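# Place an amber bottle on the capper's riser

## Task

Lift one amber bottle from the bench and set it down upright on the pale riser on the capping machine's platform, directly below the capping head. All the other bottles must still be standing when you finish.

## Robot and tools

Robot: two AgileX Piper arms, left_arm and right_arm. Each has six revolute joints (waist, shoulder, elbow, forearm roll, wrist pitch, wrist roll) and a parallel two-finger gripper with a wrist camera.

Frames. Scene frame: origin at table-top height, halfway between the nominal bases; +z up, +x out over the table, +y toward left_arm. Arm names do not match image sides. Calibrated bases in the scene frame: left_arm at (-0.036, +0.299, 0) with quat_wxyz (1, 0, 0, -0.017); right_arm at (-0.022, -0.288, 0) with quat_wxyz (1, 0, 0, +0.020). Both have +z up. Every hand position, orientation and target is in that arm's own base frame. Fixed cameras and the table use the scene frame. Reported hand poses may be off by a few centimetres, more at long reach.

Gripper. The fingers point along the gripper's +z axis and close along its y axis. end_effector_position is the point between the finger pads, about 5 mm short of the fingertips.

Row format, shared by execute_actions and move: 16 numbers, always for both arms. The first eight are left_arm: x, y, z, qw, qx, qy, qz, opening. The last eight are right_arm in the same order. x, y, z are an absolute position in metres in that arm's base frame. The quaternion is an absolute orientation, w first. The opening runs from -1 (closed) to +1 (fully open, 0.070 m). Closing fully from open takes about 1 s.

Holding an arm still. An idle arm should get the exact pose from the last result before it stopped moving, plus its current opening, repeated in every row. To keep an orientation steady, repeat one quaternion rather than copying the drifting reported value. A 0 opening is a real command, so resend the present opening to leave a gripper unchanged.

execute_actions(actions, cameras)
- actions: a list of actions. Each action is a table of up to 15 rows, one row per 1/30 s step, 15 steps per action (0.5 s). If fewer rows are given, the last row repeats.
- An action is rejected for both arms if any target lies more than 0.6 m from that gripper's current position along any gripper axis.
- An empty list just returns the state and images.
- Each step, the commanded orientation is clipped to within 32 degrees of the measured one. Position wins if both cannot be reached.
- The "Hand target" line shows where each arm is actually headed, which can fall short of your command. Send the remainder in the next action.
- "Tool commands" shows the current gripper commands.

move(target, speed, blend, opening_speed, blocking, cameras)
- target: one 16-number row, or a list of up to 15 rows used as waypoints. Each gripper goes in a straight line from its Hand target, turning the short way.
- speed: m/s per arm path, 0.002 to 2.2, default 0.25. Rotation is capped at twice that value in rad/s. Give one number, or one per waypoint.
- blend: corner rounding radius in metres, one value or one per waypoint. The default 0 stops at each waypoint.
- opening_speed: rate of opening change per second on the -1..1 scale, at least 0.2.
- blocking=false returns after about 0.5 s while the move continues. A new move replaces a running one.
- A move lasts at most 10 s and never avoids obstacles.
- The opening in the first target is sent at the start. Openings in later waypoints change on arrival, after motion stops.
- The "move:" line gives the outcome: done (within 3 mm and 2 degrees), off_target, moving, held, or fault. limits=paced means the pose was clipped; limits=held means steps were withheld. Neither done nor off_target tells you whether there was contact.

wait(seconds 0 to 10, cameras): lets the simulation run with the last commands held.

stop(cameras): brakes the running move. Faster moves need more braking room.

zoom_image(camera, region): enlarges a part of that camera's latest image. region is [x0, y0, x1, y1] in pixels from the top-left corner, at most 504 by 504.

read_manual(section): returns URDF licence text only. The only section is "licences".

finished_scene(scene): ends the current scene with that scene's number. This cannot be undone, and any tool calls after it go to the next scene. Call it only once the bottle stands on the riser without support.

Cameras: cam_head_left, cam_head_right, cam_high and cam_low, each 504x504, and cam_left_wrist and cam_right_wrist, each 672x504.

Grasping. grip_measured uses the same -1..1 scale as the command. The last Joint positions value is the opening in metres. Note grip_measured when the fingers first touch the bottle, then command about 0.05 below it for a firm grip. Each pad gives up to about 20 N. Slamming the fingers shut can push too hard.

Loads. Contact torque limits: waist, shoulder and elbow 21.3 N m; the three wrist joints 7.44 N m. The wrist motors only produce about 4 N m, so a heavy or offset load can make them give way. Reaching a load limit stops the arm for 10 s. Joint torque readings include the arm's own weight, are noisy and offset, and are positive toward larger joint values.

Heat. Holding loads, keeping an arm stretched out, or pushing toward an unreachable pose heats the motors. At 65 °C a MOTOR HOT line appears. At 80 °C that arm goes limp and drops for 30 to 60 s, sometimes with no warning.

Motion cautions:
- Do not route a gripper near its own base or let the wrist pass over the waist axis; the shoulder posture can flip. Go around instead.
- A fast move makes the gripper lag, overshoot and strike harder.
- Aiming far beyond a contact point makes the arm press hard.
- The clearance check may hold an arm near the other one, but it does not stop fingers and does not always prevent contact.
- Any hard contact between the arms, or gripping the other arm's fingers, can fail the task.
- Lower the bottle gently and open only once it rests on the riser.
- Do not let anything fall or end up off the table.
- Keep clear of the other bottles so they stay upright.
- Loose objects can be nudged now and then without warning, so check the images before and after each grasp and placement.

Each tool is called after "Emit:" by a JSON object that holds its "method" and its "body".

## Session

Emit:
{"method": "execute_actions", "body": {"actions": []}}

Scene clock: 0.00 s.
left_arm: end_effector_position=(+0.2484, +0.0866, +0.1761) grip_measured=+0.99 end_effector_quat_wxyz=(+0.315, -0.260, +0.896, +0.177) | right_arm: end_effector_position=(+0.0676, +0.3553, +0.1927) grip_measured=+0.99 end_effector_quat_wxyz=(-0.339, +0.721, -0.591, -0.121)
Joint positions: left_arm=[-0.138 1.07 -0.698 0.736 0.936 -1.047 0.07] | right_arm=[1.49 1.325 -0.953 -0.32 0.59 -0.075 0.07]
Joint torques (N m): no reading
Hand target: left_arm +0.2484, +0.0866, +0.1761; +0.315, -0.260, +0.896, +0.177 | right_arm +0.0676, +0.3553, +0.1927; -0.339, +0.721, -0.591, -0.121
Tool commands: left_gripper/opening=+1.0 right_gripper/opening=+1.0

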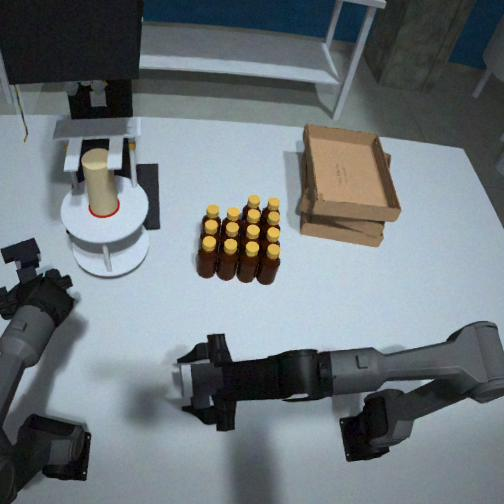

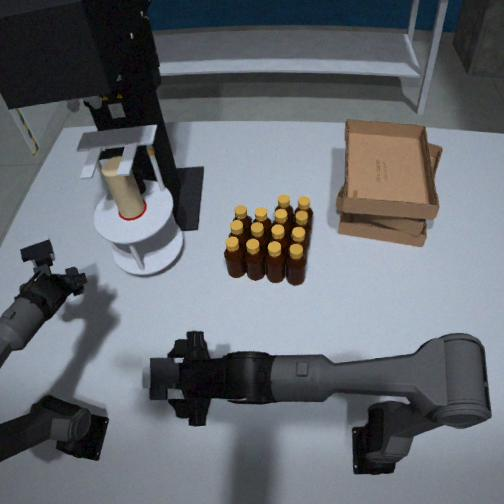

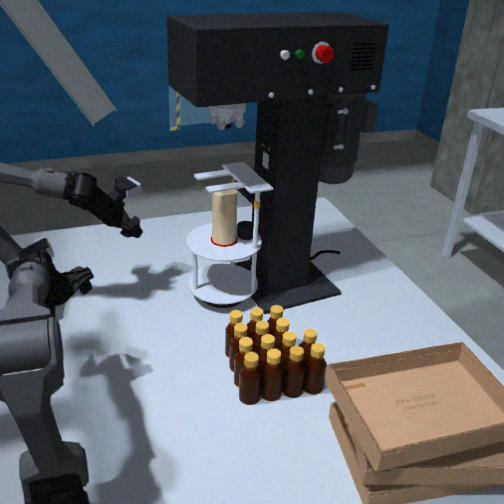

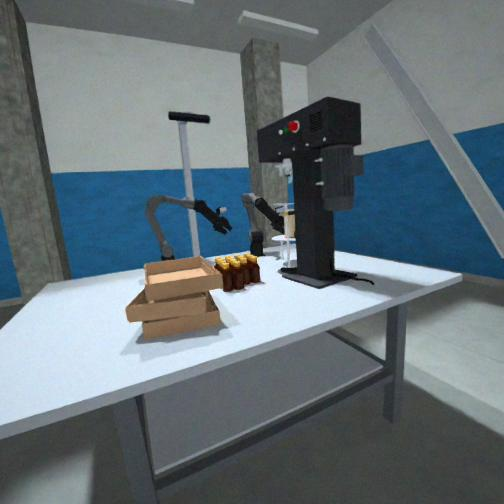

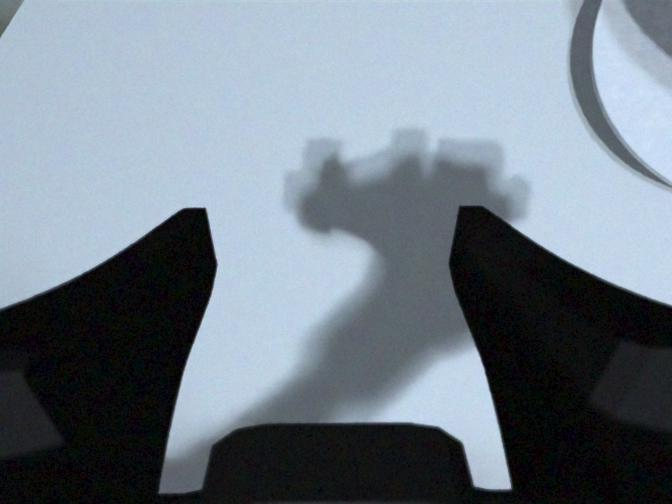

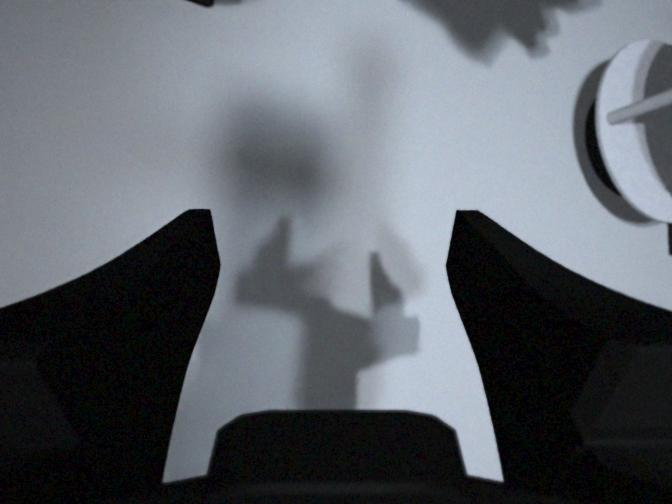

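Emit:
{"method": "zoom_image", "body": {"camera": "cam_head_left", "region": [20, 60, 300, 300]}}

Emit:
{"method": "zoom_image", "body": {"camera": "cam_head_right", "region": [60, 60, 340, 300]}}

Emit:
{"method": "zoom_image", "body": {"camera": "cam_high", "region": [140, 60, 380, 420]}}

Emit:
{"method": "zoom_image", "body": {"camera": "cam_low", "region": [130, 90, 380, 340]}}

Scaled by 1.800.

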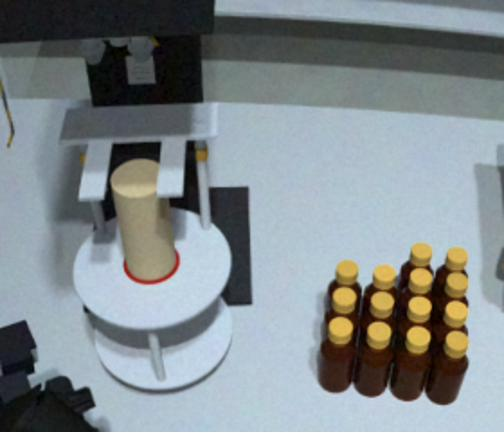

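Scaled by 1.800.

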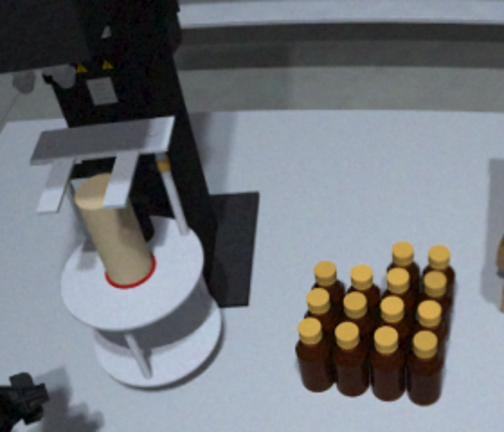

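Scaled by 1.400.

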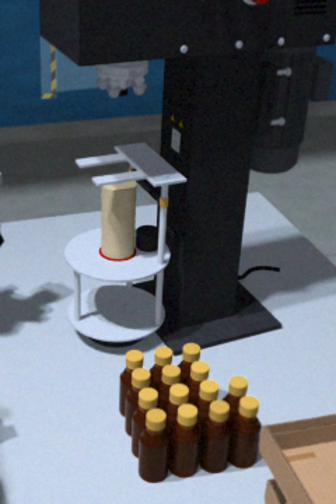

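Scaled by 2.016.

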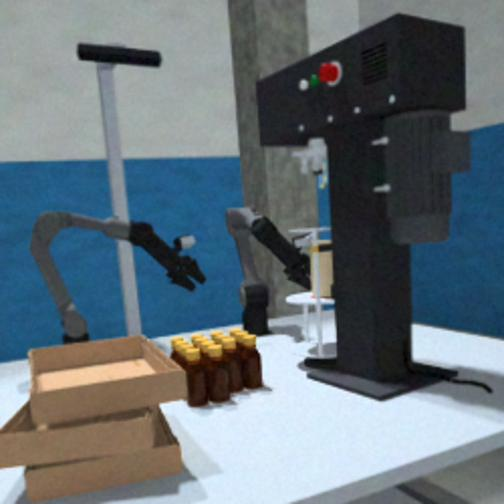

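Emit:
{"method": "move", "body": {"target": [0.2,0.0,0.27,0.7071,0,0.7071,0,1,0.0676,0.3553,0.1927,-0.339,0.721,-0.591,-0.121,1]}}

Emit:
{"method": "zoom_image", "body": {"camera": "cam_left_wrist", "region": [84, 0, 588, 504]}}

Scene clock: 64.90 s.
left_arm: end_effector_position=(+0.2002, +0.0006, +0.2701) grip_measured=+0.99 end_effector_quat_wxyz=(+0.709, +0.007, +0.705, -0.007) | right_arm: end_effector_position=(+0.0676, +0.3553, +0.1927) grip_measured=+0.99 end_effector_quat_wxyz=(-0.339, +0.721, -0.591, -0.121)
Joint positions: left_arm=[-0.217 0.205 -0.232 1.079 0.225 -1.068 0.07] | right_arm=[1.49 1.325 -0.953 -0.32 0.59 -0.075 0.07]
Joint torques (N m): left_arm=[-0.89 1.79 -7.58 0.14 -0.37 -0.11] | right_arm=[-0.02 -2.04 -6.15 -0.13 -0.8 -0.13]
Hand target: left_arm +0.2003, +0.0005, +0.2701; +0.709, +0.007, +0.705, -0.007 | right_arm +0.0676, +0.3553, +0.1927; -0.339, +0.721, -0.591, -0.121
Off the commanded pose: left_arm 0.001 m, 1 deg | right_arm 0.000 m, 0 deg.
shoulder posture changed (left arm): the wrist came as close to joint 1's axis as it can, and the arm is now in the other of its two shoulder postures.
move: done

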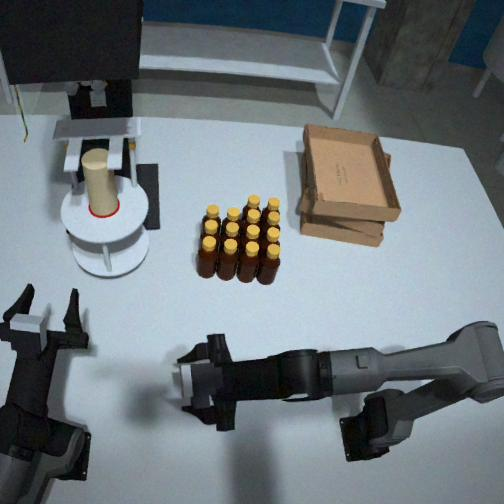

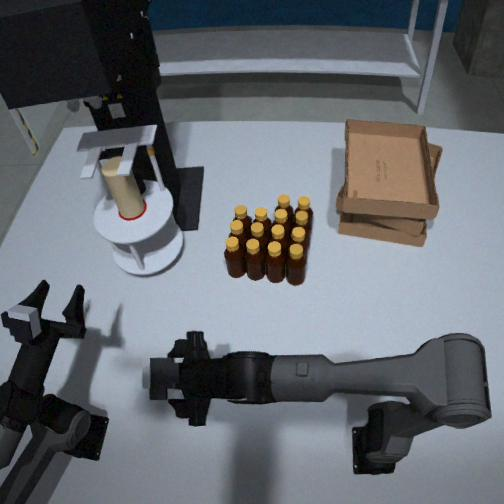

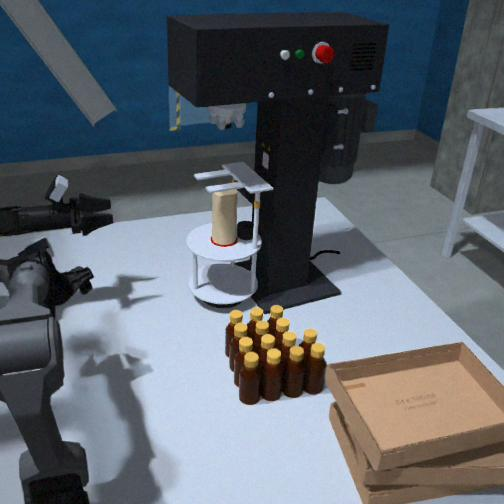

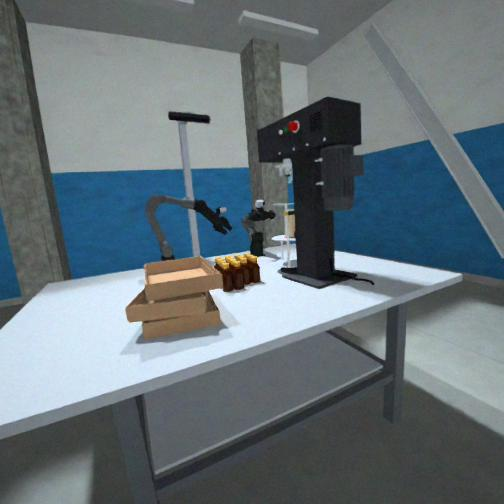

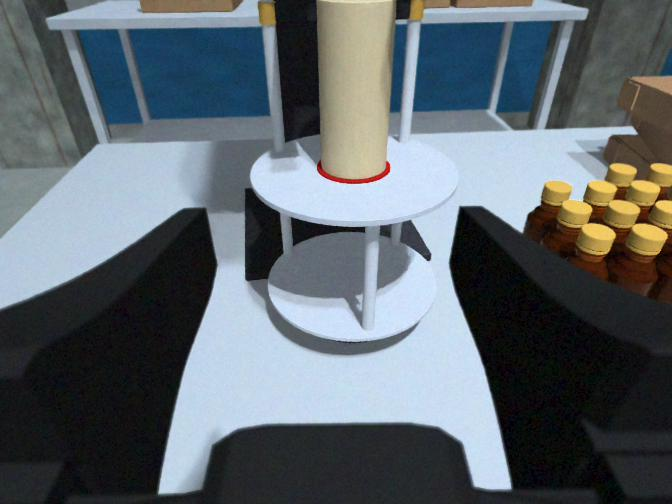

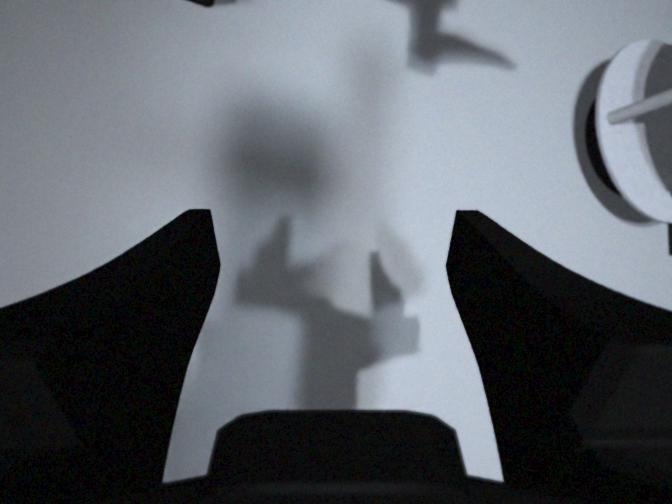

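Scaled by 1.000.

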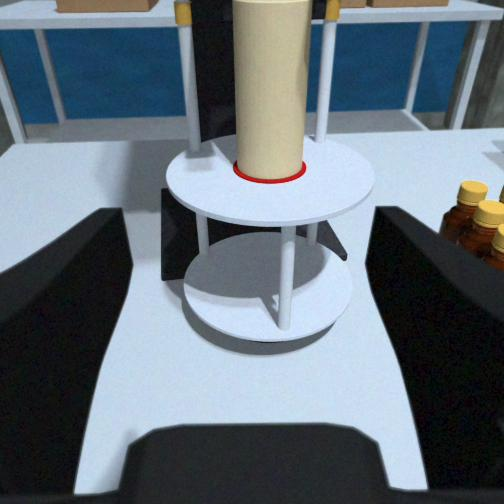

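Emit:
{"method": "move", "body": {"target": [0.22,-0.01,0.36,0.866,0,0.5,0,1,0.0676,0.3553,0.1927,-0.339,0.721,-0.591,-0.121,1], "cameras": ["cam_left_wrist","cam_high"]}}

Scene clock: 87.63 s.
left_arm: end_effector_position=(+0.2201, -0.0100, +0.3595) grip_measured=+0.99 end_effector_quat_wxyz=(+0.866, +0.001, +0.500, -0.001) | right_arm: end_effector_position=(+0.0676, +0.3553, +0.1927) grip_measured=+0.99 end_effector_quat_wxyz=(-0.339, +0.721, -0.591, -0.121)
Joint positions: left_arm=[-0.326 0.582 -0.16 -0.355 -0.913 0.39 0.07] | right_arm=[1.49 1.325 -0.953 -0.32 0.59 -0.075 0.07]
Joint torques (N m): left_arm=[0.02 0.51 -8.11 0.17 -0.69 -0.1] | right_arm=[-0.13 -1.97 -5.92 -0.22 -0.76 -0.09]
Hand target: left_arm +0.2201, -0.0099, +0.3600; +0.866, +0.001, +0.500, +0.000 | right_arm +0.0676, +0.3553, +0.1927; -0.339, +0.721, -0.591, -0.121
Off the commanded pose: left_arm 0.001 m, 0 deg | right_arm 0.000 m, 0 deg.
shoulder posture changed (left arm): the wrist came as close to joint 1's axis as it can, and the arm is now in the other of its two shoulder postures.
move: done
Images, in order (width x height): cam_high 504x504, cam_left_wrist 672x504.

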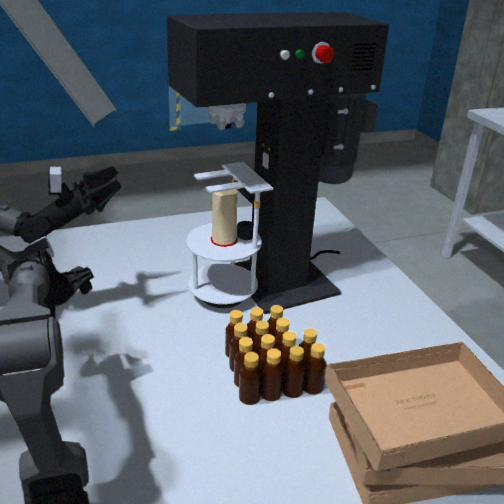

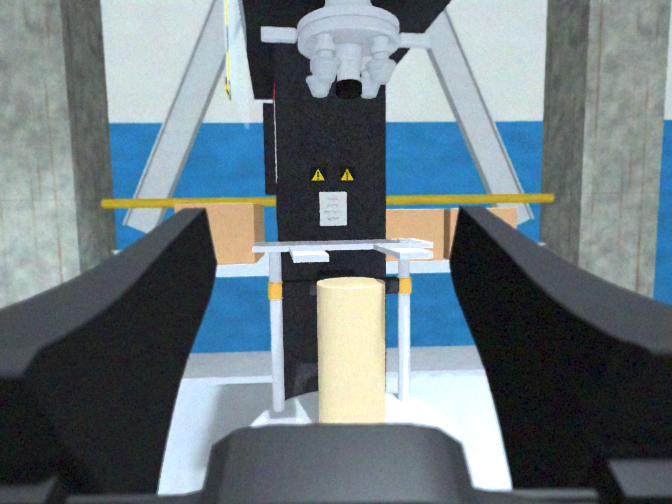

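Emit:
{"method": "zoom_image", "body": {"camera": "cam_left_wrist", "region": [230, 0, 450, 440]}}

Emit:
{"method": "zoom_image", "body": {"camera": "cam_left_wrist", "region": [240, 220, 450, 330]}}

Emit:
{"method": "zoom_image", "body": {"camera": "cam_high", "region": [160, 90, 280, 250]}}

Scaled by 1.145.

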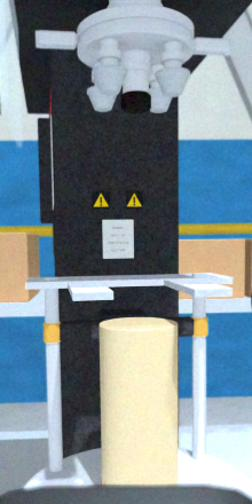

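Scaled by 2.400.

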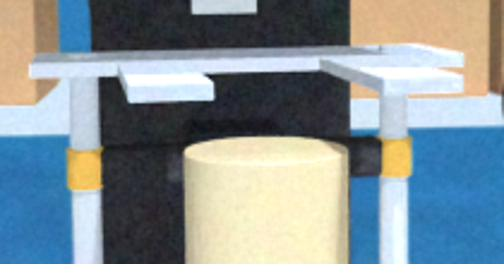

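Scaled by 3.150.

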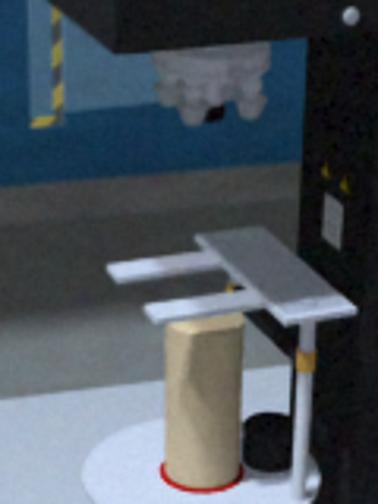

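Emit:
{"method": "move", "body": {"target": [0.37,-0.17,0.22,0.462,0.3315,0.800,-0.1913,0.43,0.0676,0.3553,0.1927,-0.339,0.721,-0.591,-0.121,1]}}

Emit:
{"method": "zoom_image", "body": {"camera": "cam_left_wrist", "region": [84, 0, 588, 504]}}

Scene clock: 145.97 s.
left_arm: end_effector_position=(+0.3701, -0.1703, +0.2197) grip_measured=+0.43 end_effector_quat_wxyz=(+0.486, +0.324, +0.787, -0.198) | right_arm: end_effector_position=(+0.0676, +0.3553, +0.1927) grip_measured=+0.99 end_effector_quat_wxyz=(-0.339, +0.721, -0.591, -0.121)
Joint positions: left_arm=[-0.135 1.419 -0.883 1.743 -0.576 -1.448 0.05] | right_arm=[1.49 1.325 -0.953 -0.32 0.59 -0.075 0.07]
Joint torques (N m): left_arm=[-0.88 -5.45 -5.98 -0.42 0.07 0.01] | right_arm=[-0.41 -2.44 -6.17 -0.26 -0.91 -0.1]
Hand target: left_arm +0.3700, -0.1700, +0.2197; +0.487, +0.324, +0.787, -0.198 | right_arm +0.0676, +0.3553, +0.1927; -0.339, +0.721, -0.591, -0.121
Off the commanded pose: left_arm 0.000 m, 3 deg | right_arm 0.000 m, 0 deg.
joint sent to its limit (left arm) — joint 4 (forearm roll), upper limit. The joint targets are off in orientation, not in position.
move: off_target (left_arm)

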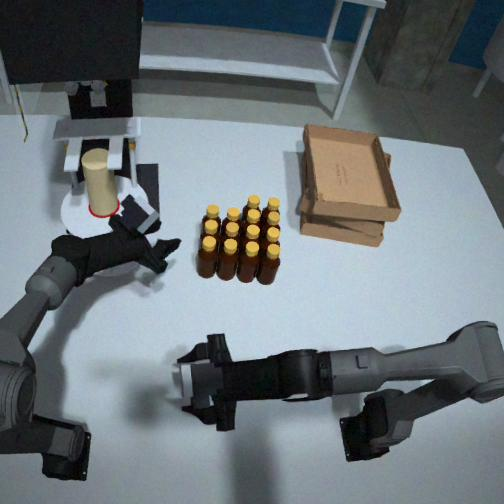

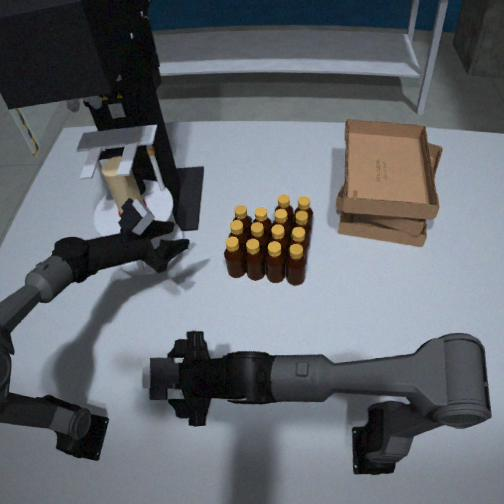

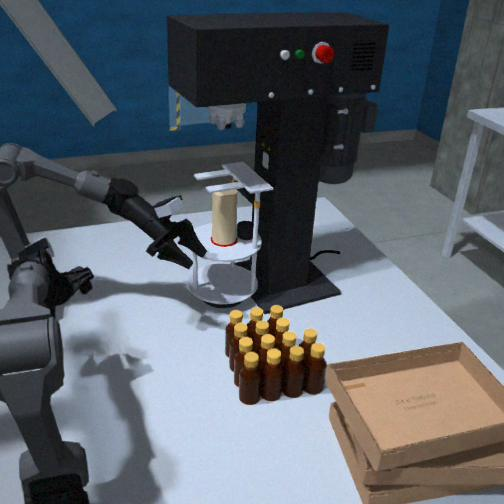

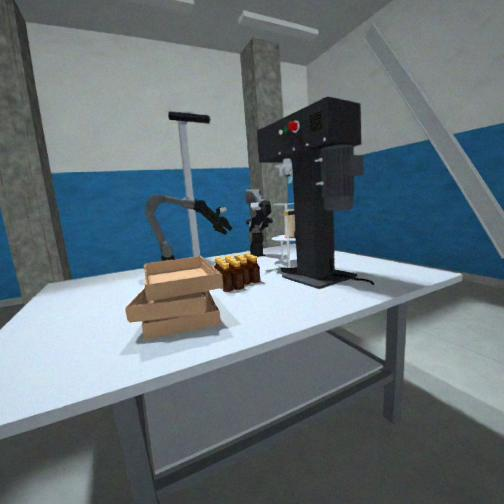

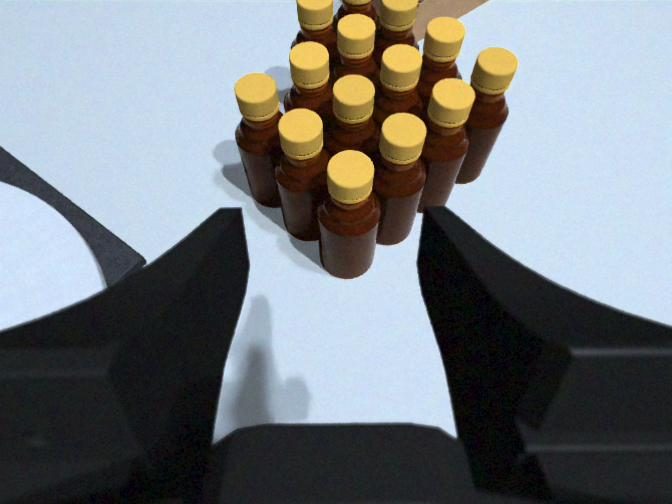

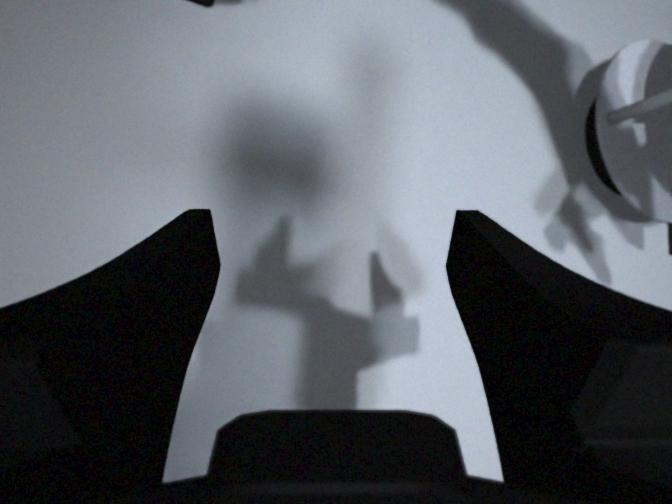

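Scaled by 1.000.

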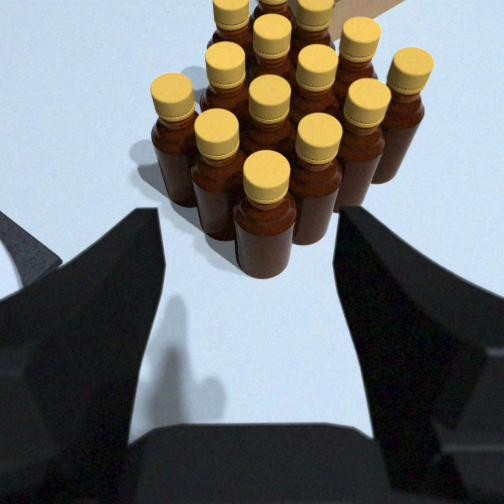

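Emit:
{"method": "move", "body": {"target": [[0.370,-0.195,0.15,0.6686,0.2302,0.6686,-0.2302,0.3,0.0676,0.3553,0.1927,-0.339,0.721,-0.591,-0.121,1],[0.385,-0.209,0.112,0.6686,0.2302,0.6686,-0.2302,0.3,0.0676,0.3553,0.1927,-0.339,0.721,-0.591,-0.121,1]]}}

Emit:
{"method": "zoom_image", "body": {"camera": "cam_left_wrist", "region": [84, 0, 588, 504]}}

Scene clock: 190.97 s.
left_arm: end_effector_position=(+0.3854, -0.2094, +0.1125) grip_measured=+0.30 end_effector_quat_wxyz=(+0.632, +0.242, +0.703, -0.218) | right_arm: end_effector_position=(+0.0676, +0.3553, +0.1927) grip_measured=+0.99 end_effector_quat_wxyz=(-0.339, +0.721, -0.591, -0.121)
Joint positions: left_arm=[-0.334 1.939 -0.544 0.35 -1.217 -0.09 0.046] | right_arm=[1.49 1.325 -0.953 -0.32 0.59 -0.075 0.07]
Joint torques (N m): left_arm=[-0.23 -7.07 -2.88 -0.13 -1.09 0.09] | right_arm=[-0.62 -2.14 -6.05 -0.21 -0.86 -0.06]
Hand target: left_arm +0.3852, -0.2091, +0.1123; +0.632, +0.242, +0.703, -0.218 | right_arm +0.0676, +0.3553, +0.1927; -0.339, +0.721, -0.591, -0.121
Off the commanded pose: left_arm 0.001 m, 6 deg | right_arm 0.000 m, 0 deg.
joint sent to its limit (left arm) — joint 5 (wrist pitch), lower limit. The joint targets are off in orientation, not in position.
move: off_target (left_arm)

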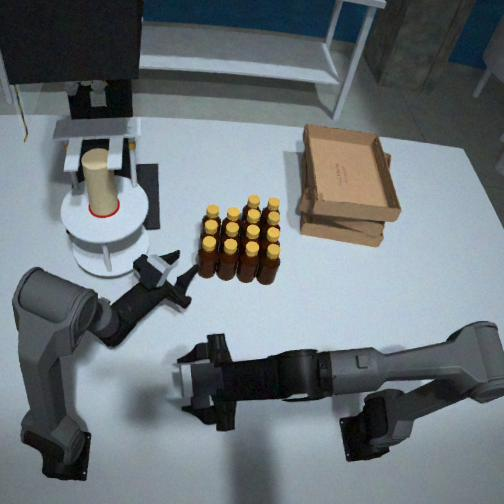

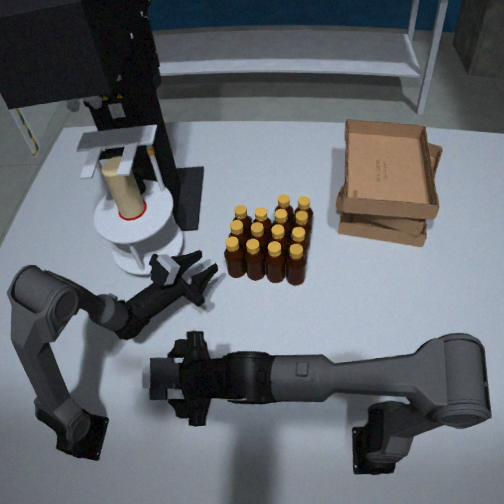

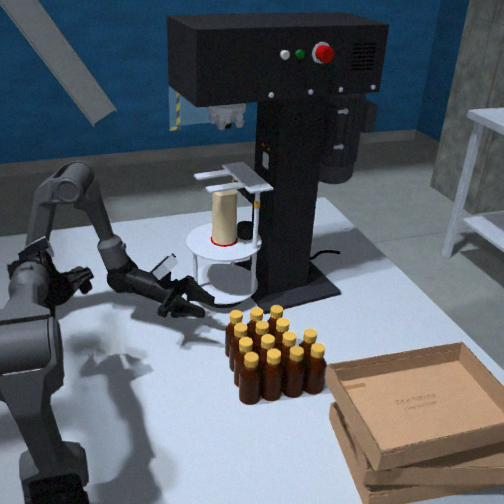

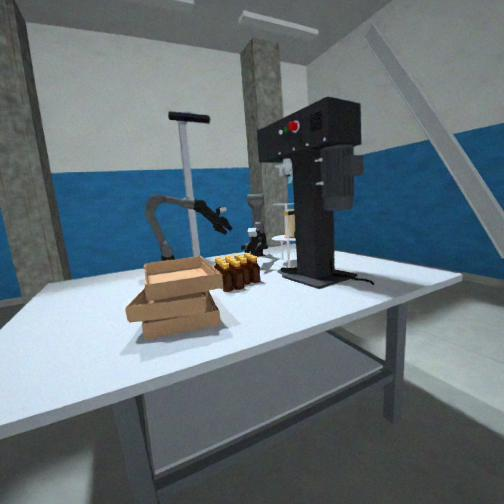

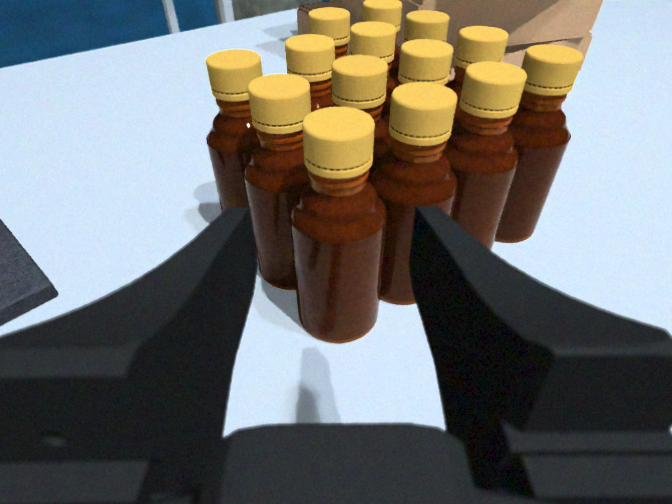

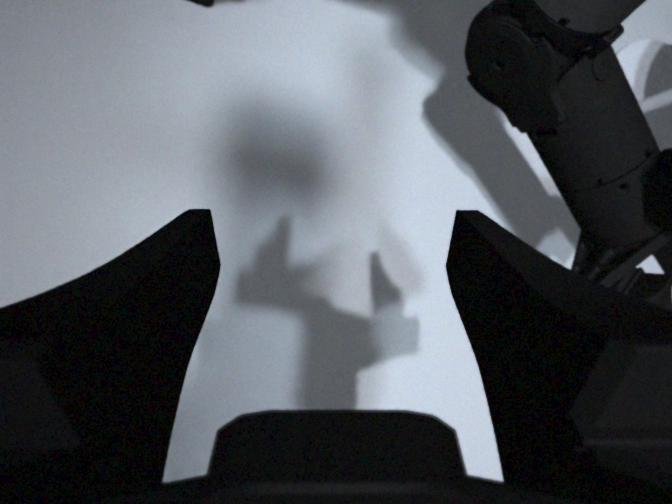

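Scaled by 1.000.

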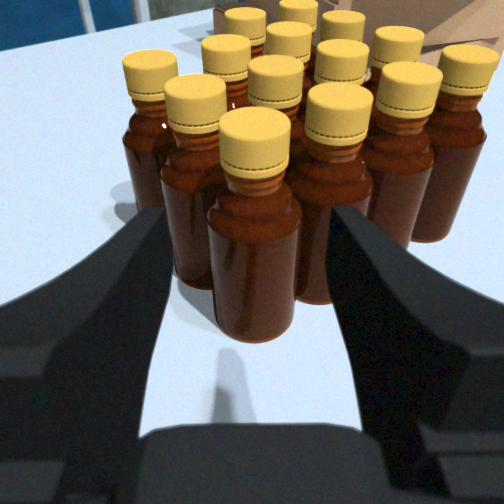

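Emit:
{"method": "move", "body": {"target": [0.4354,-0.2506,0.108,0.6686,0.2302,0.6686,-0.2302,0.3,0.0676,0.3553,0.1927,-0.339,0.721,-0.591,-0.121,1], "speed": 0.06}}

Emit:
{"method": "zoom_image", "body": {"camera": "cam_head_right", "region": [120, 180, 340, 320]}}

Scene clock: 210.37 s.
left_arm: end_effector_position=(+0.4359, -0.2509, +0.1082) grip_measured=+0.30 end_effector_quat_wxyz=(+0.660, +0.233, +0.677, -0.227) | right_arm: end_effector_position=(+0.0676, +0.3553, +0.1927) grip_measured=+0.99 end_effector_quat_wxyz=(-0.339, +0.721, -0.591, -0.121)
Joint positions: left_arm=[-0.413 2.123 -0.804 0.267 -1.217 -0.088 0.045] | right_arm=[1.49 1.325 -0.953 -0.32 0.59 -0.075 0.07]
Joint torques (N m): left_arm=[-0.83 -8.71 -3.07 -0.2 -0.95 0.03] | right_arm=[-0.19 -2.04 -5.73 -0.21 -0.83 0]
Hand target: left_arm +0.4356, -0.2507, +0.1082; +0.660, +0.233, +0.677, -0.227 | right_arm +0.0676, +0.3553, +0.1927; -0.339, +0.721, -0.591, -0.121
Off the commanded pose: left_arm 0.001 m, 1 deg | right_arm 0.000 m, 0 deg.
joint sent to its limit (left arm) — joint 5 (wrist pitch), lower limit. The joint targets still meet the commanded pose.
move: done

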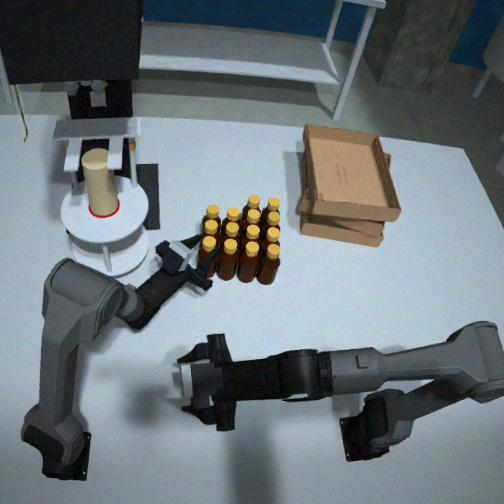

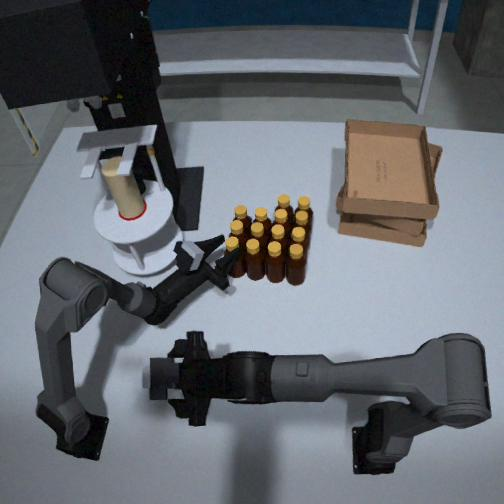

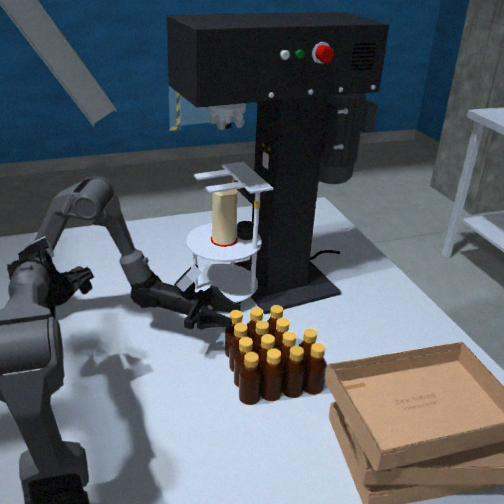

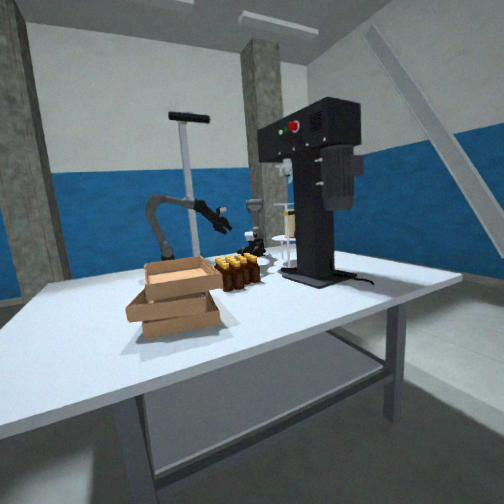

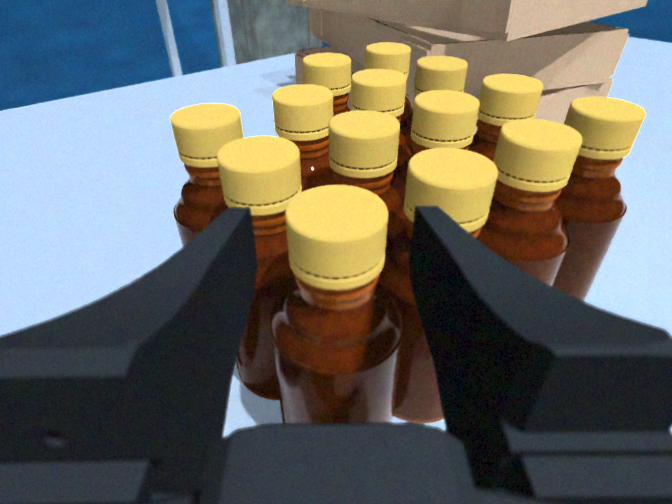

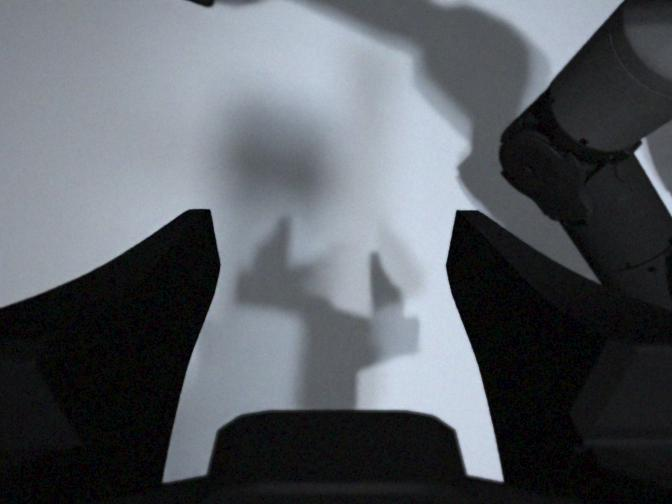

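Scaled by 2.291.

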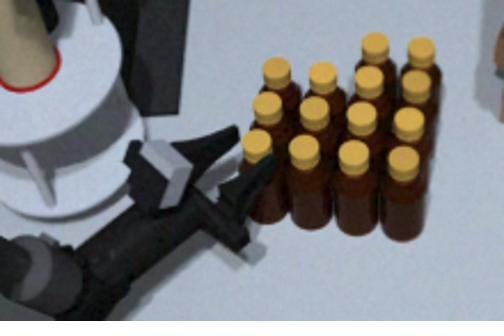

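Emit:
{"method": "move", "body": {"target": [[0.4357,-0.2508,0.103,0.660,0.233,0.677,-0.227,0.3,0.0676,0.3553,0.1927,-0.339,0.721,-0.591,-0.121,1],[0.4357,-0.2508,0.103,0.660,0.233,0.677,-0.227,-0.32,0.0676,0.3553,0.1927,-0.339,0.721,-0.591,-0.121,1]], "speed": 0.05, "opening_speed": 0.6, "cameras": ["cam_left_wrist"]}}

Scene clock: 224.63 s.
left_arm: end_effector_position=(+0.4358, -0.2507, +0.1034) grip_measured=-0.20 end_effector_quat_wxyz=(+0.657, +0.234, +0.680, -0.226) | right_arm: end_effector_position=(+0.0676, +0.3553, +0.1927) grip_measured=+0.99 end_effector_quat_wxyz=(-0.339, +0.721, -0.591, -0.121)
Joint positions: left_arm=[-0.413 2.133 -0.804 0.266 -1.217 -0.085 0.028] | right_arm=[1.49 1.325 -0.953 -0.32 0.59 -0.075 0.07]
Joint torques (N m): left_arm=[-0.59 -7.81 -5.46 -0.29 -1.01 0.04] | right_arm=[-0.71 -2.15 -5.67 -0.19 -0.84 -0.04]
Hand target: left_arm +0.4358, -0.2509, +0.1032; +0.657, +0.234, +0.680, -0.226 | right_arm +0.0676, +0.3553, +0.1927; -0.339, +0.721, -0.591, -0.121
Off the commanded pose: left_arm 0.000 m, 1 deg | right_arm 0.000 m, 0 deg.
joint read past its limit (left arm) — joint 5 (wrist pitch), lower limit.
joint sent to its limit (left arm) — joint 5 (wrist pitch), lower limit. The joint targets still meet the commanded pose.
move: done
Images, in order (width x height): cam_left_wrist 672x504.

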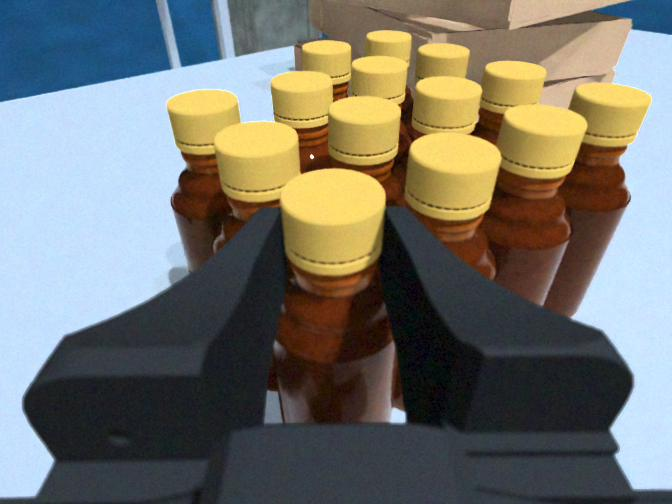

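Emit:
{"method": "move", "body": {"target": [[0.4357,-0.2508,0.26,0.657,0.234,0.680,-0.226,-0.32,0.0676,0.3553,0.1927,-0.339,0.721,-0.591,-0.121,1],[0.32,-0.10,0.36,0.6947,0,0.7193,0,-0.32,0.0676,0.3553,0.1927,-0.339,0.721,-0.591,-0.121,1]], "speed": [0.1,0.15], "blend": 0.03}}

Emit:
{"method": "zoom_image", "body": {"camera": "cam_left_wrist", "region": [84, 0, 588, 504]}}

Scene clock: 250.27 s.
left_arm: end_effector_position=(+0.3197, -0.0997, +0.3606) grip_measured=-0.20 end_effector_quat_wxyz=(+0.695, -0.001, +0.719, -0.001) | right_arm: end_effector_position=(+0.0676, +0.3553, +0.1927) grip_measured=+0.99 end_effector_quat_wxyz=(-0.339, +0.721, -0.591, -0.121)
Joint positions: left_arm=[-0.794 1.034 -0.79 -1.465 -0.799 1.383 0.028] | right_arm=[1.49 1.325 -0.953 -0.32 0.59 -0.075 0.07]
Joint torques (N m): left_arm=[-0.58 -2.76 -8.37 0.83 -0.12 -0.08] | right_arm=[-0.42 -2.32 -6 -0.21 -0.77 -0.02]
Hand target: left_arm +0.3200, -0.1000, +0.3600; +0.695, +0.000, +0.719, +0.000 | right_arm +0.0676, +0.3553, +0.1927; -0.339, +0.721, -0.591, -0.121
Off the commanded pose: left_arm 0.001 m, 0 deg | right_arm 0.000 m, 0 deg.
move: done

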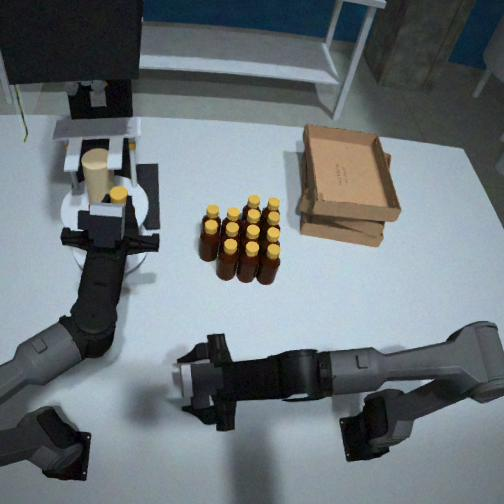

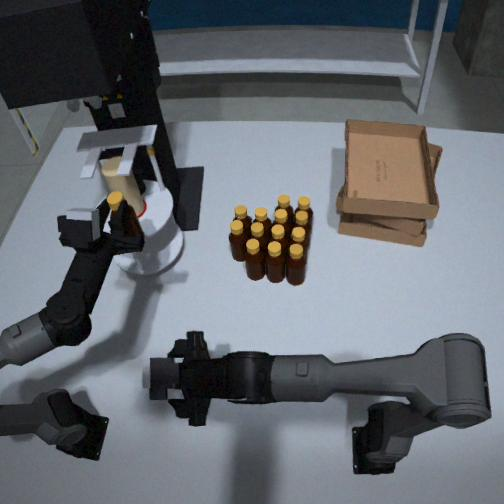

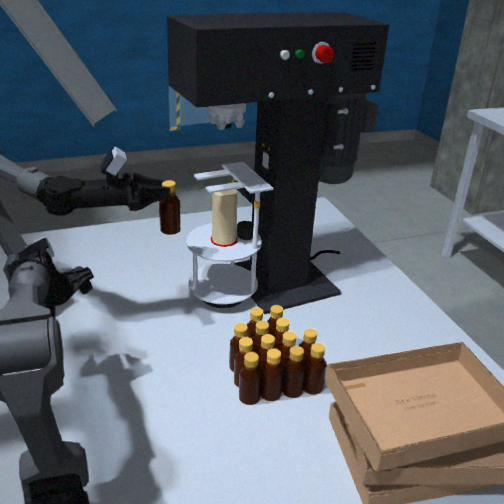

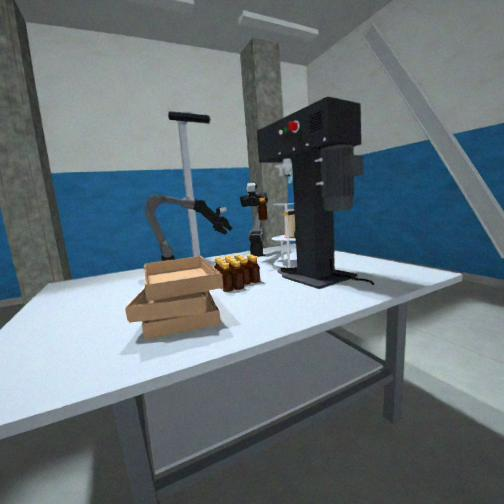

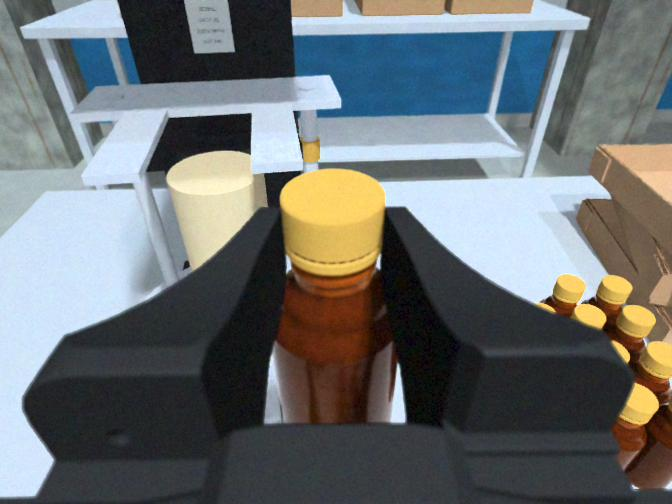

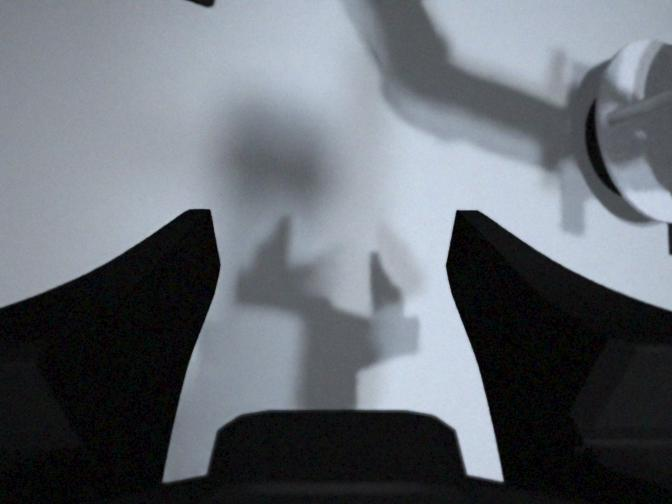

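Scaled by 1.000.

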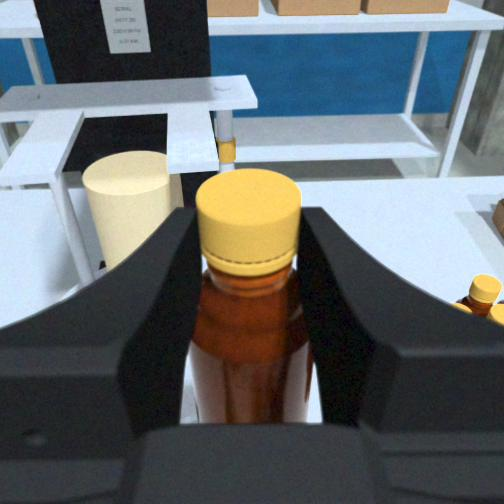

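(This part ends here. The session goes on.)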